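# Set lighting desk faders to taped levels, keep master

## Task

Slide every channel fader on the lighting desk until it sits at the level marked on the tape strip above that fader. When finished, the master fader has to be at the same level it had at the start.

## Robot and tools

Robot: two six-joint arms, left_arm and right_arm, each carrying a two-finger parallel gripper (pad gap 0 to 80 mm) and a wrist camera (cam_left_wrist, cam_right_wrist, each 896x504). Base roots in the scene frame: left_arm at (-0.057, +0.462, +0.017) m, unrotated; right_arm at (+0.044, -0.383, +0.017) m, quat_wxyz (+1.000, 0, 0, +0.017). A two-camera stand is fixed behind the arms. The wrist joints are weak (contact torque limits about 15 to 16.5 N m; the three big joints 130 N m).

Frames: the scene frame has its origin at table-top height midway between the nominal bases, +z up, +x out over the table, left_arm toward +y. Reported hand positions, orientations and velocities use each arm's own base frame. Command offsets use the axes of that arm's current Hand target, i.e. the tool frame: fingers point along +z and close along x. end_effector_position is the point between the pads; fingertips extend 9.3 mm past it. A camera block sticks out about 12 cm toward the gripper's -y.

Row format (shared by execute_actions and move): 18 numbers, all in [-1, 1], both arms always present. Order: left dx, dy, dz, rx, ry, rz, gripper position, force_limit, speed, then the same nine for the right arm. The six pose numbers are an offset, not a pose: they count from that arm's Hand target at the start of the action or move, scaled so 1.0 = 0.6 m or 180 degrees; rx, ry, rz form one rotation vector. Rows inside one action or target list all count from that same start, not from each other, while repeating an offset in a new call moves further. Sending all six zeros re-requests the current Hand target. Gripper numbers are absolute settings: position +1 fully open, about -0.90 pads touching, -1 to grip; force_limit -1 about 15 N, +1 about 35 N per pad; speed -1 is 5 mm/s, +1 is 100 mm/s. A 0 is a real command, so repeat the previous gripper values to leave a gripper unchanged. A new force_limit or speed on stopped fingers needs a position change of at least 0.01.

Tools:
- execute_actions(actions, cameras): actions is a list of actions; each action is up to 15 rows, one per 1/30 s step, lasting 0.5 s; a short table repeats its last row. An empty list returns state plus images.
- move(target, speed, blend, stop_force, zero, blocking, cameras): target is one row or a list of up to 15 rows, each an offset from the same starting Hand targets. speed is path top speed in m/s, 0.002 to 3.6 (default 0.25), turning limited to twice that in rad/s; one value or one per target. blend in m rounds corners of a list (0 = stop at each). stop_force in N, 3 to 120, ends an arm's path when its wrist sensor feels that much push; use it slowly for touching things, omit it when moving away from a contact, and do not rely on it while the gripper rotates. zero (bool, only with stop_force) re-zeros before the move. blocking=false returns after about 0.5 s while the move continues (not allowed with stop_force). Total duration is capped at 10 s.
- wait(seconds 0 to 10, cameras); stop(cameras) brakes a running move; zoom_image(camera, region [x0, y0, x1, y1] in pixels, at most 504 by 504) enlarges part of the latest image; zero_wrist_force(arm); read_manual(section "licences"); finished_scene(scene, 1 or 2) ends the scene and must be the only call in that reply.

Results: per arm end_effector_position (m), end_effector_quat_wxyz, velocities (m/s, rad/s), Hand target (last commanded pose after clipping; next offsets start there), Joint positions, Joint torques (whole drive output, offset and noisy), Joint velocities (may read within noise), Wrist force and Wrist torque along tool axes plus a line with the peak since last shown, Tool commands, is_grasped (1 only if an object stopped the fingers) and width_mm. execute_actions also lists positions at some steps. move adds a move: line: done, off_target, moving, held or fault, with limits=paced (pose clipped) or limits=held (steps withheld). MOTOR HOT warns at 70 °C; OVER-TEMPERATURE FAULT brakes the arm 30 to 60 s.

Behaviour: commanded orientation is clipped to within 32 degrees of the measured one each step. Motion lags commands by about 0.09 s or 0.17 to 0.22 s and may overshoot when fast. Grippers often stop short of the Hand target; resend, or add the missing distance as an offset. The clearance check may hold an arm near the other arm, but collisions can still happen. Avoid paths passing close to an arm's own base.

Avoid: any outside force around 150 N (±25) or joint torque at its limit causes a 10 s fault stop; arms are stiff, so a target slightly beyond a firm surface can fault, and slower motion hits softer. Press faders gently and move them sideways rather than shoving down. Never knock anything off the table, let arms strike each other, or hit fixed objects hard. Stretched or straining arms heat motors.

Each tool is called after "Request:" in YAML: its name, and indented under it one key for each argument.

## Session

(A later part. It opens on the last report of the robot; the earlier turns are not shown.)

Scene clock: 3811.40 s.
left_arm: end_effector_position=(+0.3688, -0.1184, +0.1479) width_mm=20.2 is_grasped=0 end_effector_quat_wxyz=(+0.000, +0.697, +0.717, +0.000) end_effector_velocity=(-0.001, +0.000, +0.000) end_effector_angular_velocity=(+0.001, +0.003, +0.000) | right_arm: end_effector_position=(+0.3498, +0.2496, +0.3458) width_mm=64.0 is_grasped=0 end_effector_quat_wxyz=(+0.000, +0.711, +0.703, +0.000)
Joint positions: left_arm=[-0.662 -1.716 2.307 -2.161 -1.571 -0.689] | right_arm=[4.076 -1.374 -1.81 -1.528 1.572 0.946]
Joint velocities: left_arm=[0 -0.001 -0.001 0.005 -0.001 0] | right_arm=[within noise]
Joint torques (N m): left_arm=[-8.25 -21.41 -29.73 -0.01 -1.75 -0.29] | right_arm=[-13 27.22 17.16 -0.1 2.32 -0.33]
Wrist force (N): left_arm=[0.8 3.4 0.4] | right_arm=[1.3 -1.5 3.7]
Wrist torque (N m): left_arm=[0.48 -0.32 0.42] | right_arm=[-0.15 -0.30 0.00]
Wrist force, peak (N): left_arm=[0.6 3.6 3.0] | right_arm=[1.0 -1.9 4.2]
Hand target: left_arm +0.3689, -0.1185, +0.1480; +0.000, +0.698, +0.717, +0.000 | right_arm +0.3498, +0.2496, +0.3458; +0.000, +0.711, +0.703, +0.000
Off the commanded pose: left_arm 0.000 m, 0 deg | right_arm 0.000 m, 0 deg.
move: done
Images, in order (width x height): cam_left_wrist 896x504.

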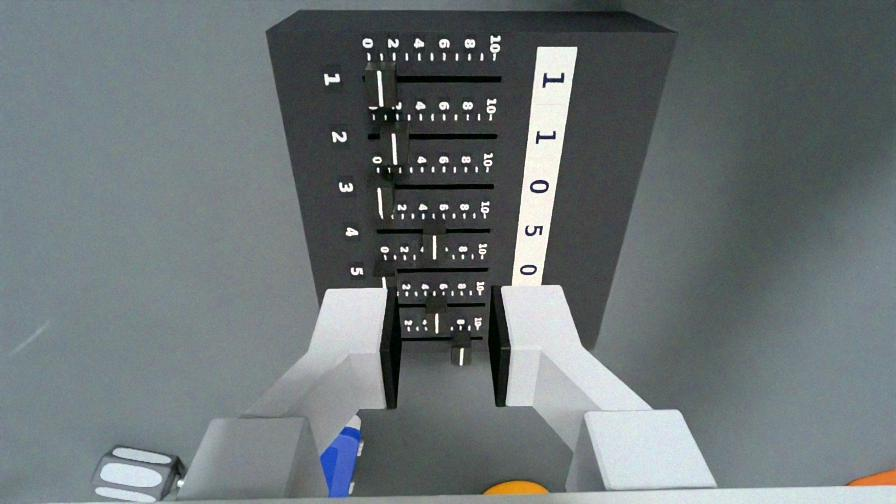

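Request:
move:
  target:
    - [-0.0275, -0.0097, 0.13, 0, 0, 0, -0.425, -1, 0, 0, 0, 0, 0, 0, 0, 0.62, -1, 0]
    - [-0.0275, -0.0097, 0.16, 0, 0, 0, -1, -1, 0, 0, 0, 0, 0, 0, 0, 0.62, -1, 0]
  speed: [0.25, 0.15]
  blend: [0.006, 0]
  cameras: ["cam_left_wrist"]

Request:
zoom_image:
  camera: "cam_left_wrist"
  region: [400, 250, 640, 350]

Request:
move:
  target: [0.015, 0, 0, 0, 0, 0, -1, -1, 0, 0, 0, 0, 0, 0, 0, 0.62, -1, 0]
  speed: 0.08
  cameras: ["cam_left_wrist"]

Request:
zoom_image:
  camera: "cam_left_wrist"
  region: [380, 250, 620, 350]

Request:
move:
  target: [-0.015, 0, 0, 0, 0, 0, -1, -1, 0, 0, 0, 0, 0, 0, 0, 0.62, -1, 0]
  speed: 0.08
  cameras: ["cam_left_wrist"]

Request:
zoom_image:
  camera: "cam_left_wrist"
  region: [400, 250, 640, 350]

Scene clock: 3890.93 s.
left_arm: end_effector_position=(+0.3634, -0.1352, +0.0520) width_mm=9.7 is_grasped=1 end_effector_quat_wxyz=(+0.000, +0.698, +0.717, +0.000) | right_arm: end_effector_position=(+0.3498, +0.2496, +0.3458) width_mm=64.0 is_grasped=0 end_effector_quat_wxyz=(+0.000, +0.711, +0.703, +0.000)
Joint positions: left_arm=[-0.707 -1.491 2.433 -2.514 -1.571 -0.734] | right_arm=[4.076 -1.374 -1.81 -1.528 1.572 0.946]
Joint torques (N m): left_arm=[3.18 -10.13 -18.38 -4.48 1.79 -1.66] | right_arm=[-12.73 26.24 16.97 0.09 2.26 -0.46]
Wrist force (N): left_arm=[0.7 3.3 0.0] | right_arm=[1.1 -2.0 3.6]
Wrist torque (N m): left_arm=[0.50 -0.37 0.52] | right_arm=[-0.21 -0.27 -0.01]
Wrist force, peak (N): left_arm=[0.6 4.0 -2.1] | right_arm=[1.1 -2.0 4.0]
Hand target: left_arm +0.3634, -0.1352, +0.0520; +0.000, +0.698, +0.717, +0.000 | right_arm +0.3498, +0.2496, +0.3458; +0.000, +0.711, +0.703, +0.000
Off the commanded pose: left_arm 0.000 m, 0 deg | right_arm 0.000 m, 0 deg.
move: done
Images, in order (width x height): cam_left_wrist 896x504.

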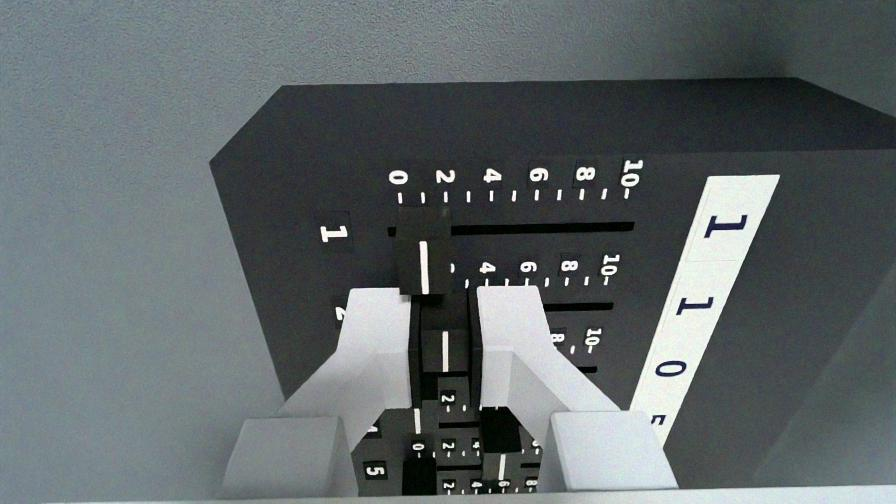

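Scaled by 2.100 from the camera's 896x504 image, which has a finer 1280x720 frame.

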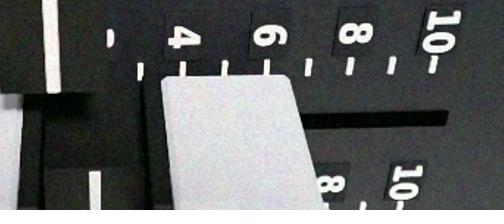

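Scene clock: 3891.63 s.
left_arm: end_effector_position=(+0.3632, -0.1260, +0.0520) width_mm=9.7 is_grasped=1 end_effector_quat_wxyz=(+0.000, +0.698, +0.717, +0.000) | right_arm: end_effector_position=(+0.3498, +0.2496, +0.3458) width_mm=64.0 is_grasped=0 end_effector_quat_wxyz=(+0.000, +0.711, +0.703, +0.000)
Joint positions: left_arm=[-0.688 -1.498 2.442 -2.515 -1.571 -0.715] | right_arm=[4.076 -1.374 -1.81 -1.528 1.572 0.946]
Joint torques (N m): left_arm=[-10.75 -13.86 -16.72 -3.57 1.47 -1.7] | right_arm=[-12.4 26.84 17.42 0.17 2.15 -0.44]
Wrist force (N): left_arm=[-0.4 6.5 1.3] | right_arm=[1.1 -1.7 4.1]
Wrist torque (N m): left_arm=[0.55 -0.35 0.46] | right_arm=[-0.16 -0.27 -0.02]
Wrist force, peak (N): left_arm=[-0.5 6.8 1.2] | right_arm=[1.1 -1.7 4.1]
Hand target: left_arm +0.3632, -0.1262, +0.0520; +0.000, +0.698, +0.717, +0.000 | right_arm +0.3498, +0.2496, +0.3458; +0.000, +0.711, +0.703, +0.000
Off the commanded pose: left_arm 0.000 m, 0 deg | right_arm 0.000 m, 0 deg.
move: done
Images, in order (width x height): cam_left_wrist 896x504.

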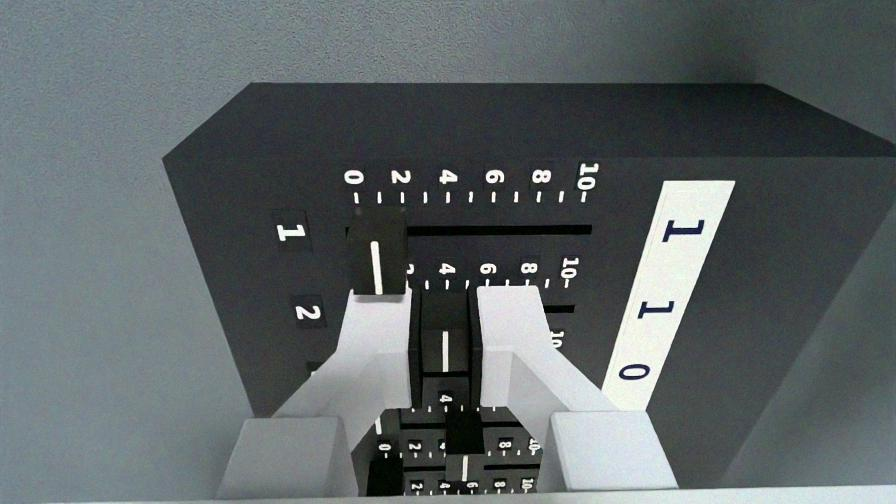

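Scaled by 2.100 from the camera's 896x504 image, which has a finer 1280x720 frame.

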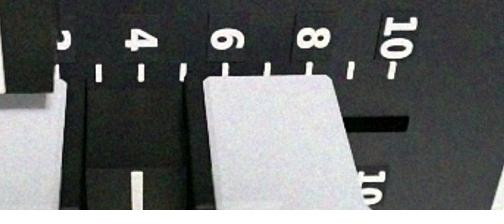

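Scene clock: 3892.33 s.
left_arm: end_effector_position=(+0.3635, -0.1353, +0.0520) width_mm=9.7 is_grasped=1 end_effector_quat_wxyz=(+0.000, +0.698, +0.717, +0.000) | right_arm: end_effector_position=(+0.3498, +0.2496, +0.3458) width_mm=64.0 is_grasped=0 end_effector_quat_wxyz=(+0.000, +0.711, +0.703, +0.000)
Joint positions: left_arm=[-0.707 -1.49 2.433 -2.513 -1.571 -0.734] | right_arm=[4.076 -1.374 -1.81 -1.528 1.572 0.946]
Joint torques (N m): left_arm=[8.68 -23.35 -13.87 -0.68 -0.08 1.51] | right_arm=[-12.76 26.3 16.81 -0.1 2.22 -0.33]
Wrist force (N): left_arm=[1.7 0.7 -0.3] | right_arm=[1.5 -1.7 3.9]
Wrist torque (N m): left_arm=[0.48 -0.37 0.45] | right_arm=[-0.18 -0.32 -0.01]
Wrist force, peak (N): left_arm=[-0.3 6.6 1.5] | right_arm=[1.5 -1.7 3.9]
Hand target: left_arm +0.3634, -0.1352, +0.0520; +0.000, +0.698, +0.717, +0.000 | right_arm +0.3498, +0.2496, +0.3458; +0.000, +0.711, +0.703, +0.000
Off the commanded pose: left_arm 0.000 m, 0 deg | right_arm 0.000 m, 0 deg.
move: done
Images, in order (width x height): cam_left_wrist 896x504.

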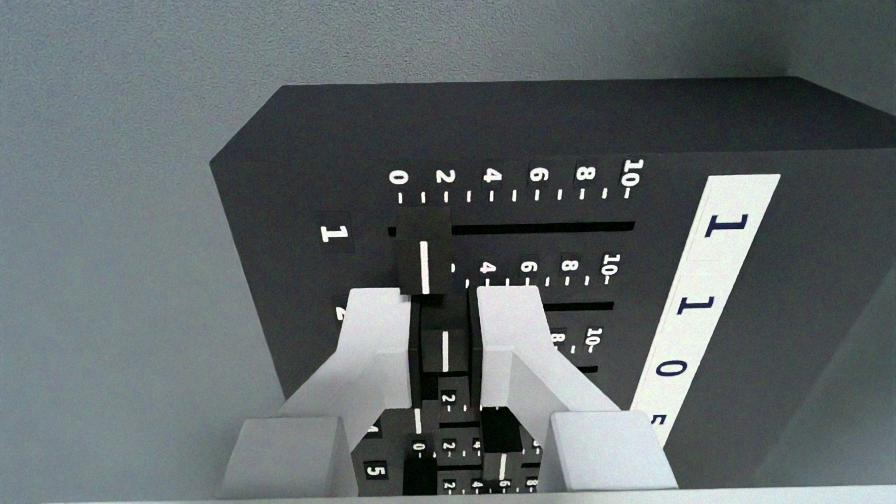

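Scaled by 2.100 from the camera's 896x504 image, which has a finer 1280x720 frame.

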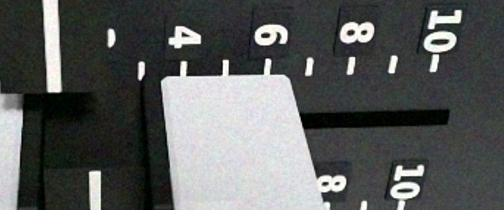

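Request:
move:
  target:
    - [0, 0, 0, 0, 0, 0, -0.425, -1, 0, 0, 0, 0, 0, 0, 0, 0.62, -1, 0]
    - [0, 0, -0.03, 0, 0, 0, -0.425, -1, 0, 0, 0, 0, 0, 0, 0, 0.62, -1, 0]
  speed: [0.1, 0.2]
  blend: [0, 0]
  cameras: ["cam_left_wrist"]

Request:
zoom_image:
  camera: "cam_left_wrist"
  region: [400, 180, 640, 280]

Request:
move:
  target:
    - [0.04, 0, 0, 0, 0, 0, -0.425, -1, 0, 0, 0, 0, 0, 0, 0, 0.62, -1, 0]
    - [0, 0, 0, 0, 0, 0, -0.425, -1, 0, 0, 0, 0, 0, 0, 0, 0.62, -1, 0]
  speed: 0.3
  blend: 0
  cameras: ["cam_left_wrist"]

Request:
zoom_image:
  camera: "cam_left_wrist"
  region: [400, 180, 640, 280]

Request:
move:
  target:
    - [-0.04, 0, 0, 0, 0, 0, -0.425, -1, 0, 0, 0, 0, 0, 0, 0, 0.62, -1, 0]
    - [0, 0, 0, 0, 0, 0, -0.425, -1, 0, 0, 0, 0, 0, 0, 0, 0.62, -1, 0]
  speed: 0.3
  blend: 0
  cameras: ["cam_left_wrist"]

Request:
zoom_image:
  camera: "cam_left_wrist"
  region: [400, 180, 640, 280]

Scene clock: 3925.37 s.
left_arm: end_effector_position=(+0.3635, -0.1352, +0.0701) width_mm=20.2 is_grasped=0 end_effector_quat_wxyz=(+0.000, +0.698, +0.717, +0.000) | right_arm: end_effector_position=(+0.3498, +0.2496, +0.3458) width_mm=64.0 is_grasped=0 end_effector_quat_wxyz=(+0.000, +0.711, +0.703, +0.000)
Joint positions: left_arm=[-0.707 -1.541 2.414 -2.444 -1.571 -0.733] | right_arm=[4.076 -1.374 -1.81 -1.528 1.572 0.946]
Joint torques (N m): left_arm=[4.07 -9.82 -6.94 -4.63 -1.45 0.05] | right_arm=[-12.65 26.28 16.29 -0.1 2.18 -0.37]
Wrist force (N): left_arm=[0.7 3.8 0.8] | right_arm=[1.0 -1.6 3.8]
Wrist torque (N m): left_arm=[0.53 -0.36 0.48] | right_arm=[-0.17 -0.27 -0.01]
Wrist force, peak (N): left_arm=[0.7 3.8 0.8] | right_arm=[1.3 -2.0 4.0]
Hand target: left_arm +0.3634, -0.1352, +0.0700; +0.000, +0.698, +0.717, +0.000 | right_arm +0.3498, +0.2496, +0.3458; +0.000, +0.711, +0.703, +0.000
Off the commanded pose: left_arm 0.000 m, 0 deg | right_arm 0.000 m, 0 deg.
move: done
Images, in order (width x height): cam_left_wrist 896x504.

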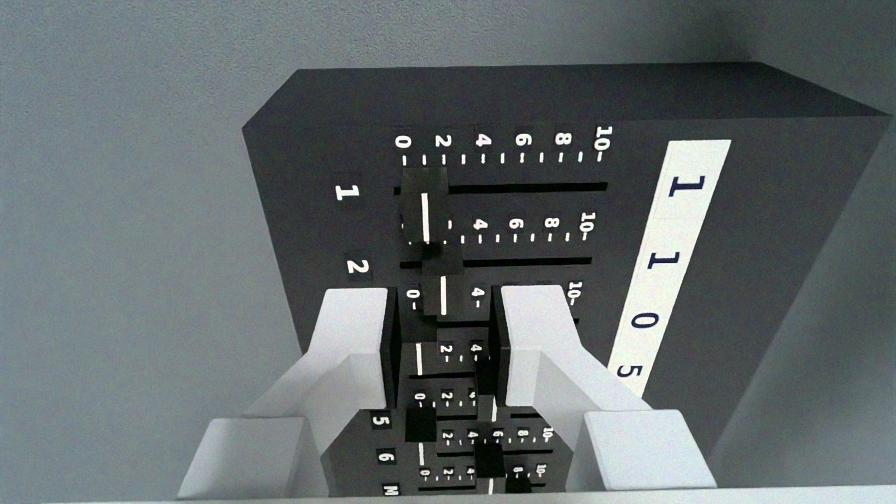

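Scaled by 2.100 from the camera's 896x504 image, which has a finer 1280x720 frame.

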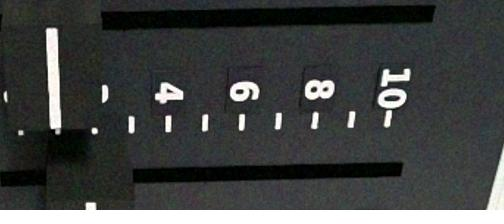

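Scene clock: 3926.53 s.
left_arm: end_effector_position=(+0.3635, -0.1351, +0.0700) width_mm=20.2 is_grasped=0 end_effector_quat_wxyz=(+0.000, +0.698, +0.717, +0.000) end_effector_velocity=(+0.000, -0.001, +0.000) end_effector_angular_velocity=(+0.000, -0.003, +0.003) | right_arm: end_effector_position=(+0.3498, +0.2496, +0.3458) width_mm=64.0 is_grasped=0 end_effector_quat_wxyz=(+0.000, +0.711, +0.703, +0.000)
Joint positions: left_arm=[-0.706 -1.541 2.414 -2.444 -1.571 -0.733] | right_arm=[4.076 -1.374 -1.81 -1.528 1.572 0.946]
Joint velocities: left_arm=[-0.002 0 0 -0.001 0.002 -0.005] | right_arm=[within noise]
Joint torques (N m): left_arm=[-11.09 -17.13 -12.17 -4.23 2.05 -1.63] | right_arm=[-11.98 26.65 17.54 0.14 2.23 -0.39]
Wrist force (N): left_arm=[0.6 3.4 0.6] | right_arm=[1.2 -2.1 3.6]
Wrist torque (N m): left_arm=[0.48 -0.35 0.54] | right_arm=[-0.21 -0.28 -0.01]
Wrist force, peak (N): left_arm=[3.4 3.7 0.8] | right_arm=[0.9 -2.1 3.9]
Hand target: left_arm +0.3634, -0.1352, +0.0700; +0.000, +0.698, +0.717, +0.000 | right_arm +0.3498, +0.2496, +0.3458; +0.000, +0.711, +0.703, +0.000
Off the commanded pose: left_arm 0.000 m, 0 deg | right_arm 0.000 m, 0 deg.
move: done
Images, in order (width x height): cam_left_wrist 896x504.

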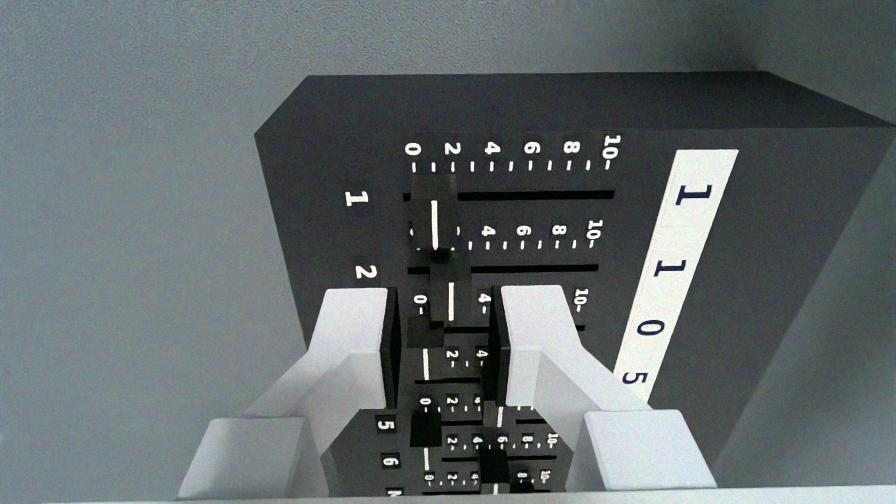

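Scaled by 2.100 from the camera's 896x504 image, which has a finer 1280x720 frame.

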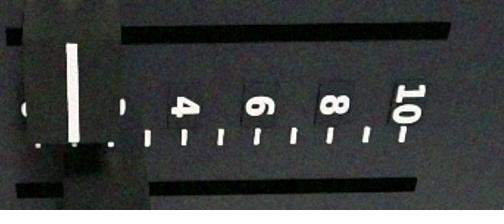

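Scene clock: 3927.70 s.
left_arm: end_effector_position=(+0.3635, -0.1352, +0.0700) width_mm=20.2 is_grasped=0 end_effector_quat_wxyz=(+0.000, +0.698, +0.717, +0.000) | right_arm: end_effector_position=(+0.3498, +0.2496, +0.3458) width_mm=64.0 is_grasped=0 end_effector_quat_wxyz=(+0.000, +0.711, +0.703, +0.000)
Joint positions: left_arm=[-0.707 -1.541 2.414 -2.444 -1.571 -0.734] | right_arm=[4.076 -1.374 -1.81 -1.528 1.572 0.946]
Joint torques (N m): left_arm=[9.65 -21.94 -14.29 -0.14 -2.09 1.34] | right_arm=[-13.41 27.29 17.96 -0.08 2.35 -0.21]
Wrist force (N): left_arm=[0.4 3.4 0.5] | right_arm=[1.0 -1.7 3.5]
Wrist torque (N m): left_arm=[0.48 -0.33 0.43] | right_arm=[-0.17 -0.26 -0.01]
Wrist force, peak (N): left_arm=[2.2 3.8 0.7] | right_arm=[1.0 -2.0 4.0]
Hand target: left_arm +0.3634, -0.1352, +0.0700; +0.000, +0.698, +0.717, +0.000 | right_arm +0.3498, +0.2496, +0.3458; +0.000, +0.711, +0.703, +0.000
Off the commanded pose: left_arm 0.000 m, 0 deg | right_arm 0.000 m, 0 deg.
move: done
Images, in order (width x height): cam_left_wrist 896x504.

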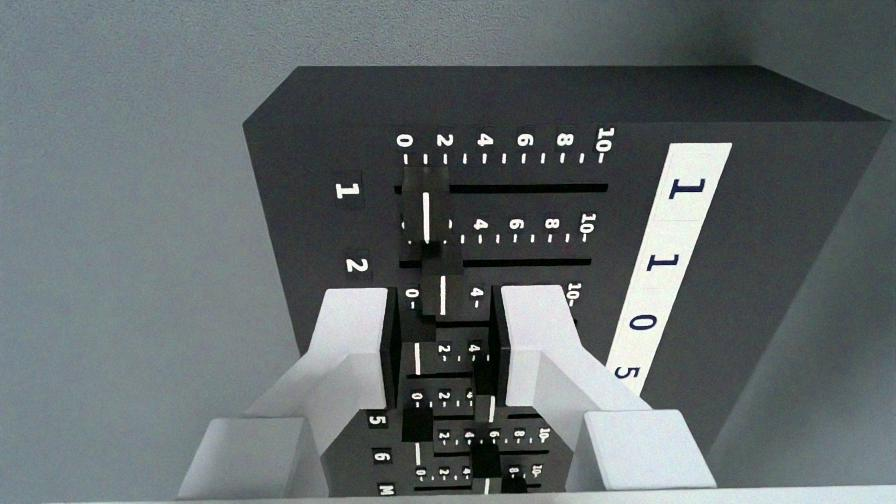

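Scaled by 2.100 from the camera's 896x504 image, which has a finer 1280x720 frame.

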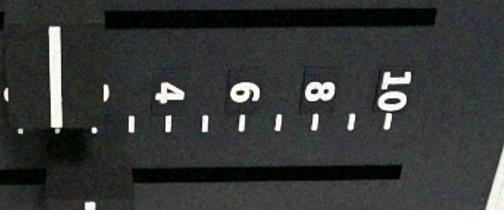

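Request:
move:
  target:
    - [0.04, 0, 0, 0, 0, 0, -0.425, -1, 0, 0, 0, 0, 0, 0, 0, 0.62, -1, 0]
    - [0, 0, 0, 0, 0, 0, -0.425, -1, 0, 0, 0, 0, 0, 0, 0, 0.62, -1, 0]
  speed: 0.15
  blend: 0
  cameras: ["cam_left_wrist"]

Request:
zoom_image:
  camera: "cam_left_wrist"
  region: [400, 180, 640, 280]

Request:
move:
  target:
    - [-0.04, 0, 0, 0, 0, 0, -0.425, -1, 0, 0, 0, 0, 0, 0, 0, 0.62, -1, 0]
    - [0, 0, 0, 0, 0, 0, -0.425, -1, 0, 0, 0, 0, 0, 0, 0, 0.62, -1, 0]
  speed: 0.15
  blend: 0
  cameras: ["cam_left_wrist"]

Request:
zoom_image:
  camera: "cam_left_wrist"
  region: [400, 180, 640, 280]

Scene clock: 3949.77 s.
left_arm: end_effector_position=(+0.3635, -0.1351, +0.0700) width_mm=20.2 is_grasped=0 end_effector_quat_wxyz=(+0.000, +0.698, +0.717, +0.000) | right_arm: end_effector_position=(+0.3498, +0.2496, +0.3458) width_mm=64.0 is_grasped=0 end_effector_quat_wxyz=(+0.000, +0.711, +0.703, +0.000)
Joint positions: left_arm=[-0.706 -1.541 2.414 -2.444 -1.571 -0.733] | right_arm=[4.076 -1.374 -1.81 -1.528 1.572 0.946]
Joint torques (N m): left_arm=[-10.26 -20.01 -9.37 -3.87 1.97 -1.71] | right_arm=[-11.85 27.15 16.61 -0.07 2.33 -0.27]
Wrist force (N): left_arm=[0.4 3.6 0.7] | right_arm=[1.1 -1.7 3.8]
Wrist torque (N m): left_arm=[0.49 -0.32 0.53] | right_arm=[-0.17 -0.28 -0.01]
Wrist force, peak (N): left_arm=[1.9 3.5 0.6] | right_arm=[1.2 -1.9 3.9]
Hand target: left_arm +0.3634, -0.1352, +0.0700; +0.000, +0.698, +0.717, +0.000 | right_arm +0.3498, +0.2496, +0.3458; +0.000, +0.711, +0.703, +0.000
Off the commanded pose: left_arm 0.000 m, 0 deg | right_arm 0.000 m, 0 deg.
move: done
Images, in order (width x height): cam_left_wrist 896x504.

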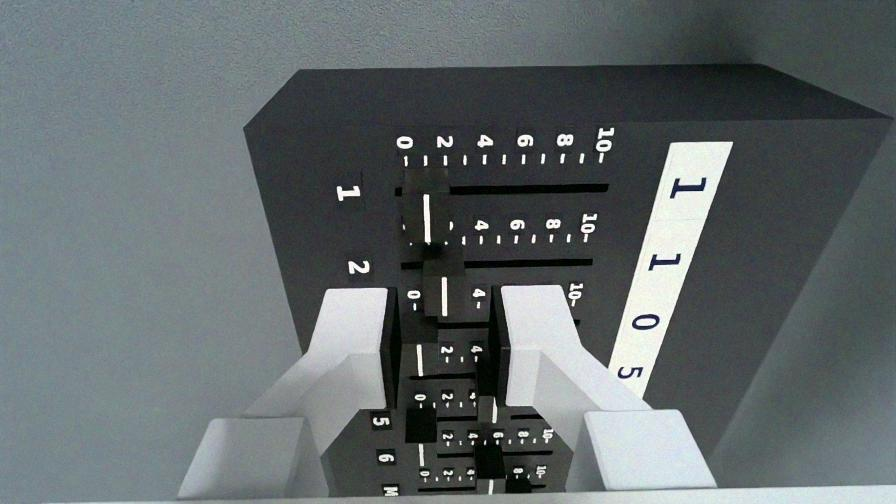

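Scaled by 2.100 from the camera's 896x504 image, which has a finer 1280x720 frame.

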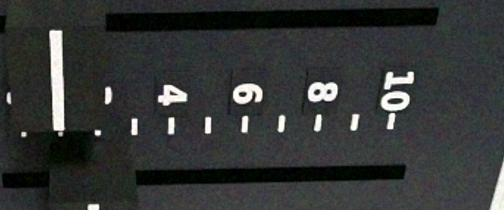

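Scene clock: 3951.00 s.
left_arm: end_effector_position=(+0.3634, -0.1352, +0.0700) width_mm=20.2 is_grasped=0 end_effector_quat_wxyz=(+0.000, +0.698, +0.717, +0.000) | right_arm: end_effector_position=(+0.3498, +0.2496, +0.3458) width_mm=64.0 is_grasped=0 end_effector_quat_wxyz=(+0.000, +0.711, +0.703, +0.000)
Joint positions: left_arm=[-0.707 -1.541 2.414 -2.444 -1.571 -0.734] | right_arm=[4.076 -1.374 -1.81 -1.528 1.572 0.946]
Joint torques (N m): left_arm=[9.06 -16.97 -20.15 -0.06 -1.66 1.38] | right_arm=[-12.8 25.58 17.2 -0.13 2.21 -0.15]
Wrist force (N): left_arm=[0.5 3.7 0.6] | right_arm=[1.2 -1.9 3.8]
Wrist torque (N m): left_arm=[0.51 -0.33 0.43] | right_arm=[-0.19 -0.29 -0.02]
Wrist force, peak (N): left_arm=[2.7 3.7 0.8] | right_arm=[1.2 -1.8 3.9]
Hand target: left_arm +0.3634, -0.1352, +0.0700; +0.000, +0.698, +0.717, +0.000 | right_arm +0.3498, +0.2496, +0.3458; +0.000, +0.711, +0.703, +0.000
Off the commanded pose: left_arm 0.000 m, 0 deg | right_arm 0.000 m, 0 deg.
move: done
Images, in order (width x height): cam_left_wrist 896x504.

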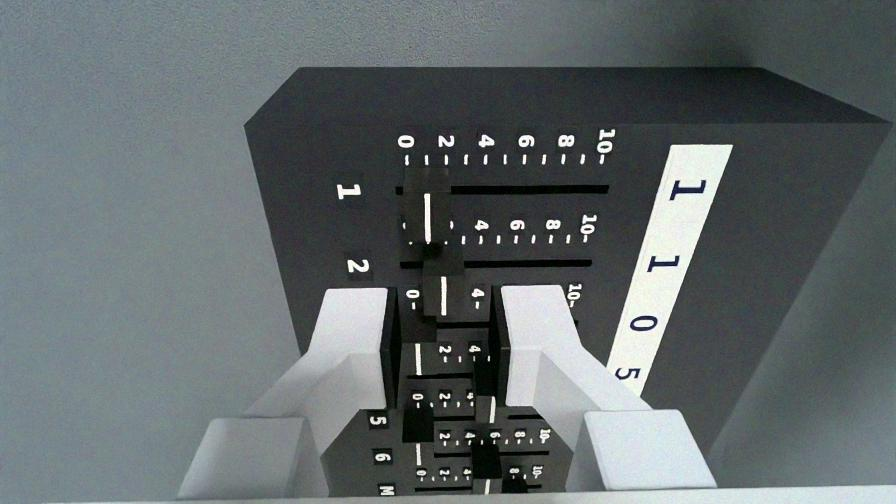

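Scaled by 2.100 from the camera's 896x504 image, which has a finer 1280x720 frame.

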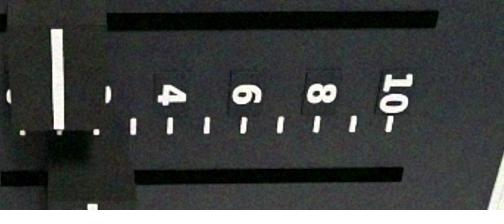

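Request:
move:
  target:
    - [0.04, 0, 0, 0, 0, 0, -0.425, -1, 0, 0, 0, 0, 0, 0, 0, 0.62, -1, 0]
    - [0, 0, 0, 0, 0, 0, -0.425, -1, 0, 0, 0, 0, 0, 0, 0, 0.62, -1, 0]
  speed: 0.22
  blend: 0
  cameras: ["cam_left_wrist"]

Request:
zoom_image:
  camera: "cam_left_wrist"
  region: [400, 180, 640, 280]

Request:
move:
  target:
    - [-0.04, 0, 0, 0, 0, 0, -0.425, -1, 0, 0, 0, 0, 0, 0, 0, 0.62, -1, 0]
    - [0, 0, 0, 0, 0, 0, -0.425, -1, 0, 0, 0, 0, 0, 0, 0, 0.62, -1, 0]
  speed: 0.22
  blend: 0
  cameras: ["cam_left_wrist"]

Request:
zoom_image:
  camera: "cam_left_wrist"
  region: [400, 180, 640, 280]

Scene clock: 3962.97 s.
left_arm: end_effector_position=(+0.3635, -0.1351, +0.0700) width_mm=20.2 is_grasped=0 end_effector_quat_wxyz=(+0.000, +0.698, +0.717, +0.000) | right_arm: end_effector_position=(+0.3498, +0.2496, +0.3458) width_mm=64.0 is_grasped=0 end_effector_quat_wxyz=(+0.000, +0.711, +0.703, +0.000)
Joint positions: left_arm=[-0.706 -1.541 2.414 -2.444 -1.571 -0.733] | right_arm=[4.076 -1.374 -1.81 -1.528 1.572 0.946]
Joint torques (N m): left_arm=[-11.54 -17.51 -13.22 -4.15 1.89 -1.71] | right_arm=[-12.86 26.54 17.33 0.03 2.22 -0.14]
Wrist force (N): left_arm=[0.6 3.7 0.6] | right_arm=[1.2 -1.7 3.8]
Wrist torque (N m): left_arm=[0.51 -0.34 0.54] | right_arm=[-0.17 -0.28 -0.01]
Wrist force, peak (N): left_arm=[3.0 3.4 0.9] | right_arm=[1.3 -1.9 3.9]
Hand target: left_arm +0.3634, -0.1352, +0.0700; +0.000, +0.698, +0.717, +0.000 | right_arm +0.3498, +0.2496, +0.3458; +0.000, +0.711, +0.703, +0.000
Off the commanded pose: left_arm 0.000 m, 0 deg | right_arm 0.000 m, 0 deg.
move: done
Images, in order (width x height): cam_left_wrist 896x504.

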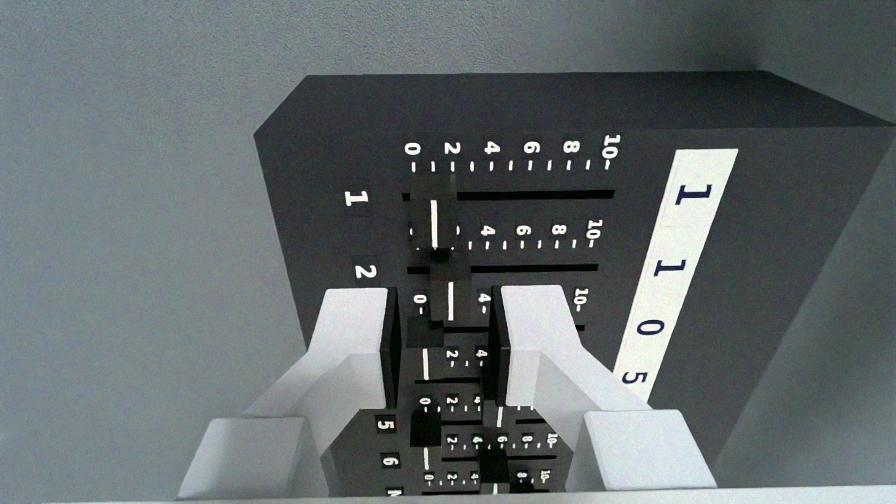

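Scaled by 2.100 from the camera's 896x504 image, which has a finer 1280x720 frame.

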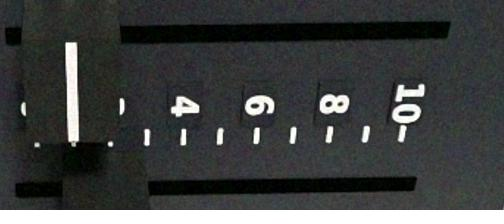

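Scene clock: 3964.13 s.
left_arm: end_effector_position=(+0.3635, -0.1353, +0.0700) width_mm=20.2 is_grasped=0 end_effector_quat_wxyz=(+0.000, +0.698, +0.717, +0.000) | right_arm: end_effector_position=(+0.3498, +0.2496, +0.3458) width_mm=64.0 is_grasped=0 end_effector_quat_wxyz=(+0.000, +0.711, +0.703, +0.000)
Joint positions: left_arm=[-0.707 -1.541 2.414 -2.444 -1.571 -0.734] | right_arm=[4.076 -1.374 -1.81 -1.528 1.572 0.946]
Joint torques (N m): left_arm=[8.98 -21.84 -13.54 -0.01 -1.99 1.44] | right_arm=[-12.79 27.44 16.25 0.28 2.15 -0.27]
Wrist force (N): left_arm=[0.4 3.6 0.9] | right_arm=[0.9 -1.9 3.8]
Wrist torque (N m): left_arm=[0.49 -0.32 0.43] | right_arm=[-0.20 -0.26 -0.01]
Wrist force, peak (N): left_arm=[2.3 3.9 0.6] | right_arm=[1.1 -1.8 3.8]
Hand target: left_arm +0.3634, -0.1352, +0.0700; +0.000, +0.698, +0.717, +0.000 | right_arm +0.3498, +0.2496, +0.3458; +0.000, +0.711, +0.703, +0.000
Off the commanded pose: left_arm 0.000 m, 0 deg | right_arm 0.000 m, 0 deg.
move: done
Images, in order (width x height): cam_left_wrist 896x504.

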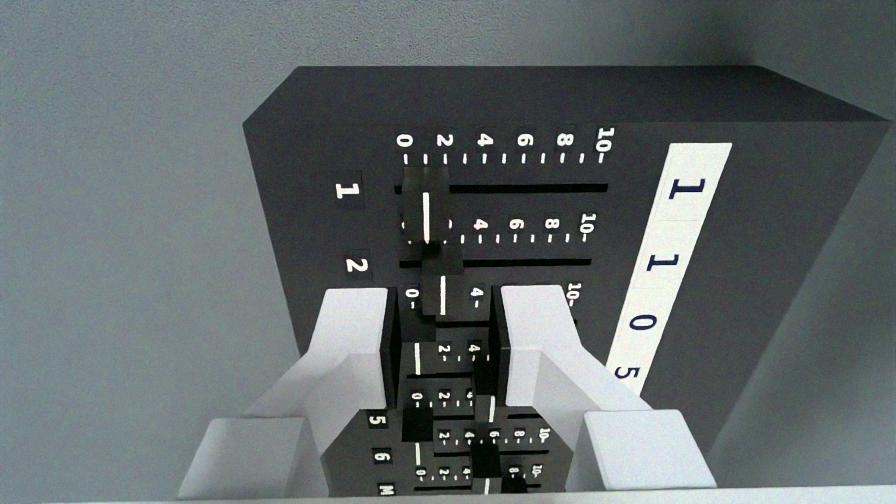

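Scaled by 2.100 from the camera's 896x504 image, which has a finer 1280x720 frame.

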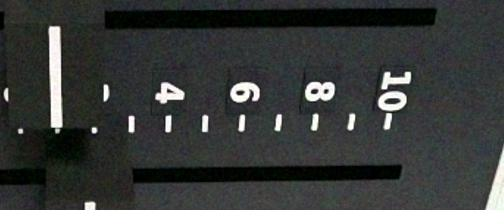

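Request:
move:
  target:
    - [0, 0, -0.4667, 0, 0, 0, -0.425, -1, 0, 0, 0, 0, 0, 0, 0, 0.62, -1, 0]
    - [0.728, -0.087, -0.4667, 0, 0, 0, -0.425, -1, 0, 0, 0, 0, 0, 0, 0, 0.62, -1, 0]
  speed: [0.3, 0.35]
  blend: [0.05, 0]

Request:
move:
  target:
    - [0, 0, 0, 0, 0, 0, -0.425, -1, 0, 0.7495, -0.1148, 0, 0, 0, 0, -0.425, -1, 0]
    - [0, 0, 0, 0, 0, 0, -0.425, -1, 0, 0.7495, -0.1148, 0.3097, 0, 0, 0, -0.425, -1, 0]
  speed: [0.35, 0.25]
  blend: [0.05, 0]
  cameras: ["cam_right_wrist"]

Scene clock: 3987.63 s.
left_arm: end_effector_position=(+0.2996, +0.3001, +0.3499) width_mm=20.2 is_grasped=0 end_effector_quat_wxyz=(+0.000, +0.698, +0.717, +0.000) end_effector_velocity=(-0.001, +0.001, -0.001) end_effector_angular_velocity=(+0.000, +0.003, -0.003) | right_arm: end_effector_position=(+0.3498, +0.2496, +0.3458) width_mm=64.0 is_grasped=0 end_effector_quat_wxyz=(+0.000, +0.711, +0.703, +0.000)
Joint positions: left_arm=[0.466 -1.782 1.811 -1.599 -1.571 0.44] | right_arm=[4.076 -1.374 -1.81 -1.528 1.572 0.946]
Joint velocities: left_arm=[0.003 0.003 0 0 0.002 0.006] | right_arm=[within noise]
Joint torques (N m): left_arm=[9.46 -7.51 -29.17 -1.18 1.96 1.45] | right_arm=[-12.77 26.88 17.28 0.16 2.23 -0.24]
Wrist force (N): left_arm=[0.4 3.7 0.7] | right_arm=[1.2 -1.7 3.8]
Wrist torque (N m): left_arm=[0.53 -0.28 0.47] | right_arm=[-0.17 -0.29 -0.02]
Wrist force, peak (N): left_arm=[0.8 3.4 4.0] | right_arm=[1.4 -1.8 4.0]
Hand target: left_arm +0.2996, +0.3002, +0.3499; +0.000, +0.698, +0.717, +0.000 | right_arm +0.3498, +0.2496, +0.3458; +0.000, +0.711, +0.703, +0.000
Off the commanded pose: left_arm 0.000 m, 0 deg | right_arm 0.000 m, 0 deg.
move: done

Scene clock: 3990.20 s.
left_arm: end_effector_position=(+0.2996, +0.3002, +0.3499) width_mm=20.2 is_grasped=0 end_effector_quat_wxyz=(+0.000, +0.698, +0.717, +0.000) | right_arm: end_effector_position=(+0.2859, +0.7002, +0.1606) width_mm=20.2 is_grasped=0 end_effector_quat_wxyz=(+0.000, +0.711, +0.703, +0.000)
Joint positions: left_arm=[0.467 -1.782 1.811 -1.599 -1.571 0.44] | right_arm=[4.502 -2.257 -1.179 -1.275 1.571 1.371]
Joint torques (N m): left_arm=[9.94 -5.83 -35.59 -4.03 1.86 -1.46] | right_arm=[-13.48 51.95 13.94 5.59 -1.7 1.31]
Wrist force (N): left_arm=[0.4 3.7 0.7] | right_arm=[0.9 -1.4 4.0]
Wrist torque (N m): left_arm=[0.52 -0.28 0.47] | right_arm=[-0.16 -0.24 -0.14]
Wrist force, peak (N): left_arm=[0.3 3.9 0.9] | right_arm=[0.7 -1.5 6.6]
Hand target: left_arm +0.2996, +0.3002, +0.3499; +0.000, +0.698, +0.717, +0.000 | right_arm +0.2859, +0.7002, +0.1604; +0.000, +0.711, +0.703, +0.000
Off the commanded pose: left_arm 0.000 m, 0 deg | right_arm 0.000 m, 0 deg.
move: done
Images, in order (width x height): cam_right_wrist 896x504.

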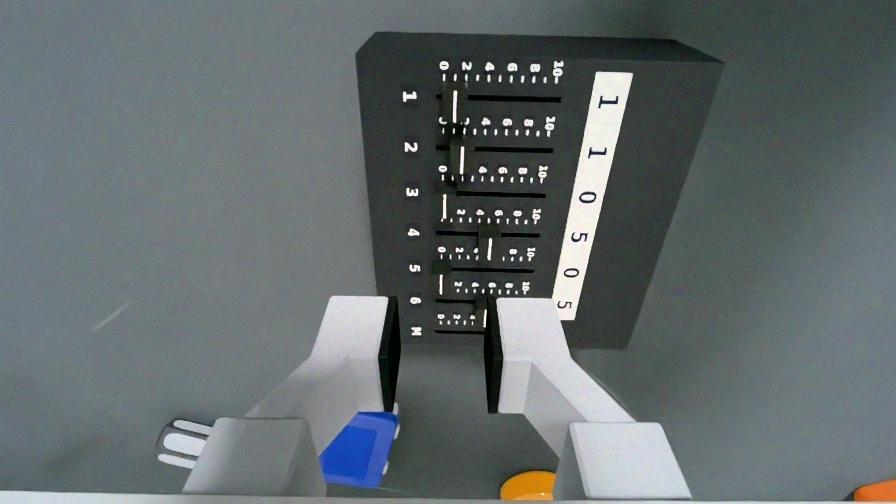

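Request:
move:
  target: [0, 0, 0, 0, 0, 0, -0.425, -1, 0, 0.0089, 0.0017, 0.1435, 0, 0, 0, -0.425, -1, 0]
  speed: 0.2
  cameras: ["cam_right_wrist"]

Request:
zoom_image:
  camera: "cam_right_wrist"
  region: [400, 180, 640, 280]

Request:
move:
  target:
    - [0, 0, 0, 0, 0, 0, -0.425, -1, 0, 0.04, 0, 0, 0, 0, 0, -0.425, -1, 0]
    - [0, 0, 0, 0, 0, 0, -0.425, -1, 0, 0, 0, 0, 0, 0, 0, -0.425, -1, 0]
  speed: 0.3
  blend: 0
  cameras: ["cam_right_wrist"]

Request:
zoom_image:
  camera: "cam_right_wrist"
  region: [400, 180, 640, 280]

Request:
move:
  target:
    - [0, 0, 0, 0, 0, 0, -0.425, -1, 0, -0.04, 0, 0, 0, 0, 0, -0.425, -1, 0]
    - [0, 0, 0, 0, 0, 0, -0.425, -1, 0, 0, 0, 0, 0, 0, 0, -0.425, -1, 0]
  speed: 0.3
  blend: 0
  cameras: ["cam_right_wrist"]

Request:
zoom_image:
  camera: "cam_right_wrist"
  region: [400, 180, 640, 280]

Scene clock: 4005.17 s.
left_arm: end_effector_position=(+0.2996, +0.3002, +0.3499) width_mm=20.2 is_grasped=0 end_effector_quat_wxyz=(+0.000, +0.698, +0.717, +0.000) | right_arm: end_effector_position=(+0.2870, +0.7056, +0.0745) width_mm=20.2 is_grasped=0 end_effector_quat_wxyz=(+0.000, +0.711, +0.703, +0.000)
Joint positions: left_arm=[0.467 -1.782 1.811 -1.599 -1.571 0.44] | right_arm=[4.502 -2.35 -1.251 -1.111 1.571 1.371]
Joint torques (N m): left_arm=[9.51 -6.91 -35.5 -3.85 1.72 -1.71] | right_arm=[10.86 50.93 27.22 3.32 1.64 1.13]
Wrist force (N): left_arm=[0.3 3.7 1.0] | right_arm=[0.7 -1.6 3.5]
Wrist torque (N m): left_arm=[0.52 -0.26 0.47] | right_arm=[-0.18 -0.24 -0.10]
Wrist force, peak (N): left_arm=[0.6 3.9 0.8] | right_arm=[0.8 -1.8 6.1]
Hand target: left_arm +0.2996, +0.3002, +0.3499; +0.000, +0.698, +0.717, +0.000 | right_arm +0.2870, +0.7056, +0.0743; +0.000, +0.711, +0.703, +0.000
Off the commanded pose: left_arm 0.000 m, 0 deg | right_arm 0.000 m, 0 deg.
move: done
Images, in order (width x height): cam_right_wrist 896x504.

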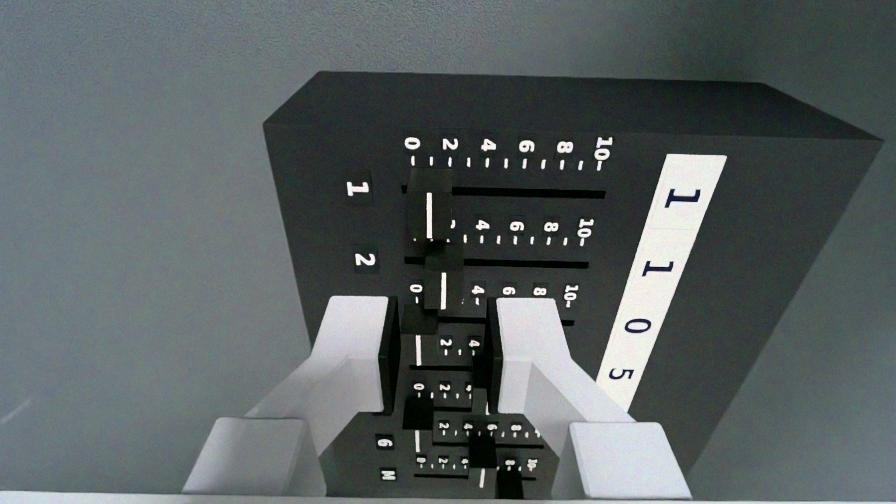

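Scaled by 2.100 from the camera's 896x504 image, which has a finer 1280x720 frame.

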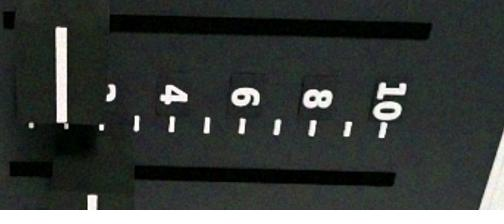

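Scene clock: 4006.33 s.
left_arm: end_effector_position=(+0.2996, +0.3002, +0.3499) width_mm=20.2 is_grasped=0 end_effector_quat_wxyz=(+0.000, +0.698, +0.717, +0.000) | right_arm: end_effector_position=(+0.2870, +0.7056, +0.0743) width_mm=20.2 is_grasped=0 end_effector_quat_wxyz=(+0.000, +0.711, +0.703, +0.000)
Joint positions: left_arm=[0.467 -1.782 1.811 -1.599 -1.571 0.44] | right_arm=[4.502 -2.35 -1.251 -1.111 1.571 1.371]
Joint torques (N m): left_arm=[8.9 -6.93 -35.57 -4.17 1.55 -1.67] | right_arm=[11 68.22 13.05 2.39 -0.79 1.26]
Wrist force (N): left_arm=[0.3 3.8 0.7] | right_arm=[0.8 -1.8 3.4]
Wrist torque (N m): left_arm=[0.54 -0.27 0.47] | right_arm=[-0.21 -0.24 -0.10]
Wrist force, peak (N): left_arm=[0.4 4.0 0.9] | right_arm=[3.5 -1.7 3.4]
Hand target: left_arm +0.2996, +0.3002, +0.3499; +0.000, +0.698, +0.717, +0.000 | right_arm +0.2870, +0.7056, +0.0743; +0.000, +0.711, +0.703, +0.000
Off the commanded pose: left_arm 0.000 m, 0 deg | right_arm 0.000 m, 0 deg.
move: done
Images, in order (width x height): cam_right_wrist 896x504.

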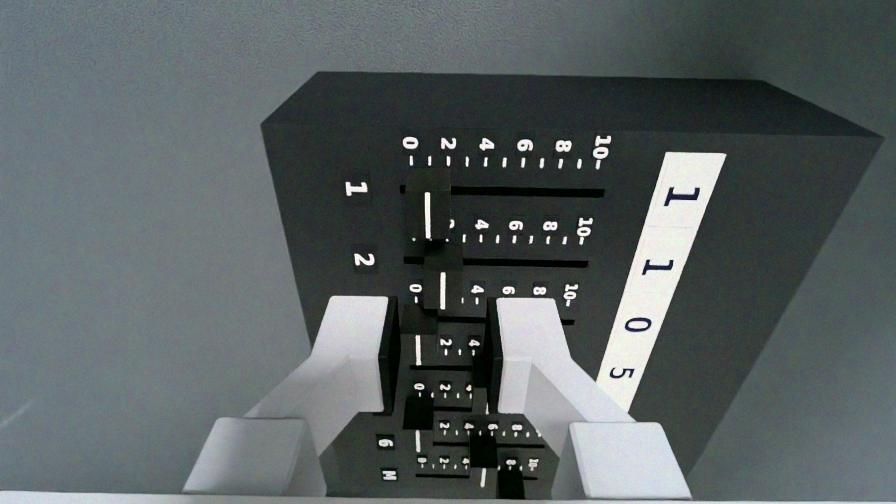

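Scaled by 2.100 from the camera's 896x504 image, which has a finer 1280x720 frame.

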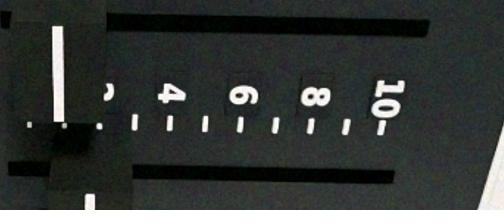

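Scene clock: 4007.50 s.
left_arm: end_effector_position=(+0.2996, +0.3002, +0.3499) width_mm=20.2 is_grasped=0 end_effector_quat_wxyz=(+0.000, +0.698, +0.717, +0.000) | right_arm: end_effector_position=(+0.2869, +0.7056, +0.0744) width_mm=20.2 is_grasped=0 end_effector_quat_wxyz=(+0.000, +0.711, +0.703, +0.000)
Joint positions: left_arm=[0.467 -1.782 1.811 -1.599 -1.571 0.44] | right_arm=[4.502 -2.35 -1.251 -1.11 1.571 1.371]
Joint torques (N m): left_arm=[9.56 -7.09 -35.26 -3.98 1.67 -1.72] | right_arm=[-15.32 51.95 31.53 3.75 1.68 -0.67]
Wrist force (N): left_arm=[0.4 3.8 0.7] | right_arm=[0.8 -1.4 3.3]
Wrist torque (N m): left_arm=[0.54 -0.28 0.47] | right_arm=[-0.18 -0.25 -0.10]
Wrist force, peak (N): left_arm=[0.5 3.9 0.8] | right_arm=[3.4 -2.4 3.5]
Hand target: left_arm +0.2996, +0.3002, +0.3499; +0.000, +0.698, +0.717, +0.000 | right_arm +0.2870, +0.7056, +0.0743; +0.000, +0.711, +0.703, +0.000
Off the commanded pose: left_arm 0.000 m, 0 deg | right_arm 0.000 m, 0 deg.
move: done
Images, in order (width x height): cam_right_wrist 896x504.

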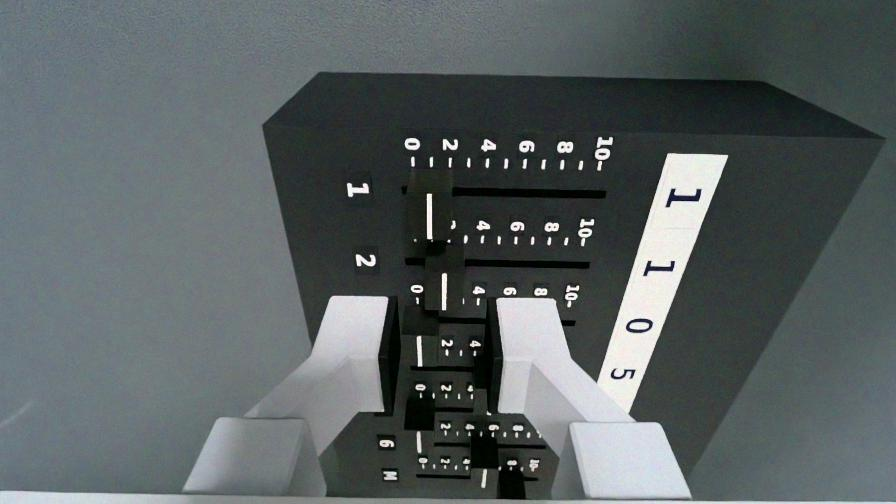

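Scaled by 2.100 from the camera's 896x504 image, which has a finer 1280x720 frame.

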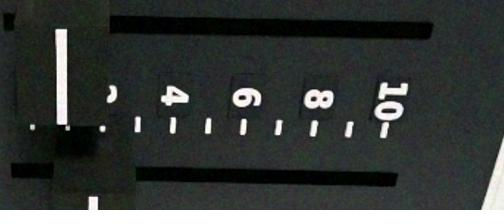

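Request:
move:
  target:
    - [0, 0, 0, 0, 0, 0, -0.425, -1, 0, 0, 0.04, 0, 0, 0, 0, -0.425, -1, 0]
    - [0, 0, 0, 0, 0, 0, -0.425, -1, 0, 0, 0, 0, 0, 0, 0, -0.425, -1, 0]
  speed: 0.3
  blend: 0
  cameras: ["cam_right_wrist"]

Request:
zoom_image:
  camera: "cam_right_wrist"
  region: [400, 180, 640, 280]

Request:
move:
  target:
    - [0, 0, 0, 0, 0, 0, -0.425, -1, 0, 0, -0.04, 0, 0, 0, 0, -0.425, -1, 0]
    - [0, 0, 0, 0, 0, 0, -0.425, -1, 0, 0, 0, 0, 0, 0, 0, -0.425, -1, 0]
  speed: 0.3
  blend: 0
  cameras: ["cam_right_wrist"]

Request:
zoom_image:
  camera: "cam_right_wrist"
  region: [400, 180, 640, 280]

Scene clock: 4018.00 s.
left_arm: end_effector_position=(+0.2996, +0.3002, +0.3499) width_mm=20.2 is_grasped=0 end_effector_quat_wxyz=(+0.000, +0.698, +0.717, +0.000) | right_arm: end_effector_position=(+0.2871, +0.7056, +0.0744) width_mm=20.2 is_grasped=0 end_effector_quat_wxyz=(-0.001, +0.711, +0.703, +0.000)
Joint positions: left_arm=[0.467 -1.782 1.811 -1.599 -1.571 0.44] | right_arm=[4.502 -2.35 -1.251 -1.111 1.571 1.371]
Joint torques (N m): left_arm=[9.64 -6.73 -35.25 -3.88 1.56 -1.66] | right_arm=[5.98 58.62 16.68 -0.17 -2.07 1.63]
Wrist force (N): left_arm=[0.3 3.6 0.9] | right_arm=[0.8 -1.9 3.5]
Wrist torque (N m): left_arm=[0.51 -0.27 0.47] | right_arm=[-0.23 -0.24 -0.10]
Wrist force, peak (N): left_arm=[0.4 4.0 0.8] | right_arm=[0.9 -4.7 3.5]
Hand target: left_arm +0.2996, +0.3002, +0.3499; +0.000, +0.698, +0.717, +0.000 | right_arm +0.2870, +0.7056, +0.0743; +0.000, +0.711, +0.703, +0.000
Off the commanded pose: left_arm 0.000 m, 0 deg | right_arm 0.000 m, 0 deg.
move: done
Images, in order (width x height): cam_right_wrist 896x504.

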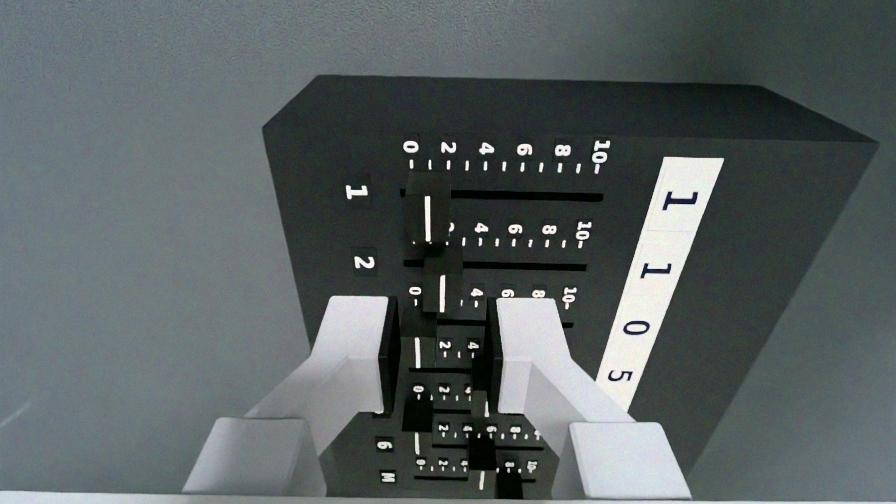

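Scaled by 2.100 from the camera's 896x504 image, which has a finer 1280x720 frame.

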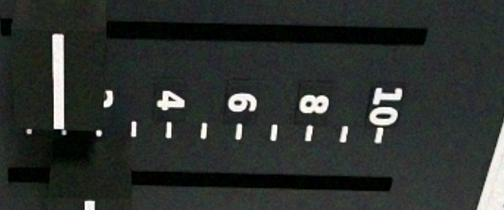

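Scene clock: 4019.13 s.
left_arm: end_effector_position=(+0.2996, +0.3002, +0.3499) width_mm=20.2 is_grasped=0 end_effector_quat_wxyz=(+0.000, +0.698, +0.717, +0.000) | right_arm: end_effector_position=(+0.2868, +0.7056, +0.0743) width_mm=20.2 is_grasped=0 end_effector_quat_wxyz=(+0.000, +0.711, +0.703, +0.000)
Joint positions: left_arm=[0.467 -1.782 1.811 -1.599 -1.571 0.44] | right_arm=[4.502 -2.35 -1.251 -1.111 1.571 1.372]
Joint torques (N m): left_arm=[10.14 -7.33 -34.88 -3.84 1.49 -1.76] | right_arm=[-10.18 61.33 24.25 5.51 2.37 -1.25]
Wrist force (N): left_arm=[0.4 3.6 0.8] | right_arm=[0.9 -1.4 3.6]
Wrist torque (N m): left_arm=[0.51 -0.29 0.48] | right_arm=[-0.16 -0.25 -0.01]
Wrist force, peak (N): left_arm=[0.4 3.9 0.7] | right_arm=[1.0 -4.5 3.7]
Hand target: left_arm +0.2996, +0.3002, +0.3499; +0.000, +0.698, +0.717, +0.000 | right_arm +0.2870, +0.7056, +0.0743; +0.000, +0.711, +0.703, +0.000
Off the commanded pose: left_arm 0.000 m, 0 deg | right_arm 0.000 m, 0 deg.
move: done
Images, in order (width x height): cam_right_wrist 896x504.

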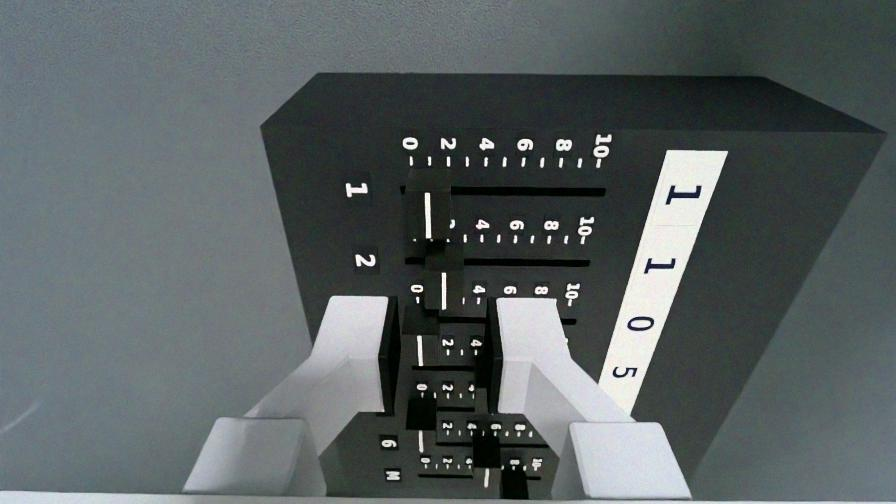

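Scaled by 2.100 from the camera's 896x504 image, which has a finer 1280x720 frame.

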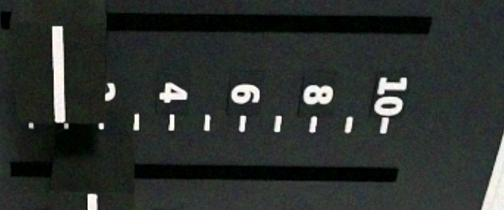

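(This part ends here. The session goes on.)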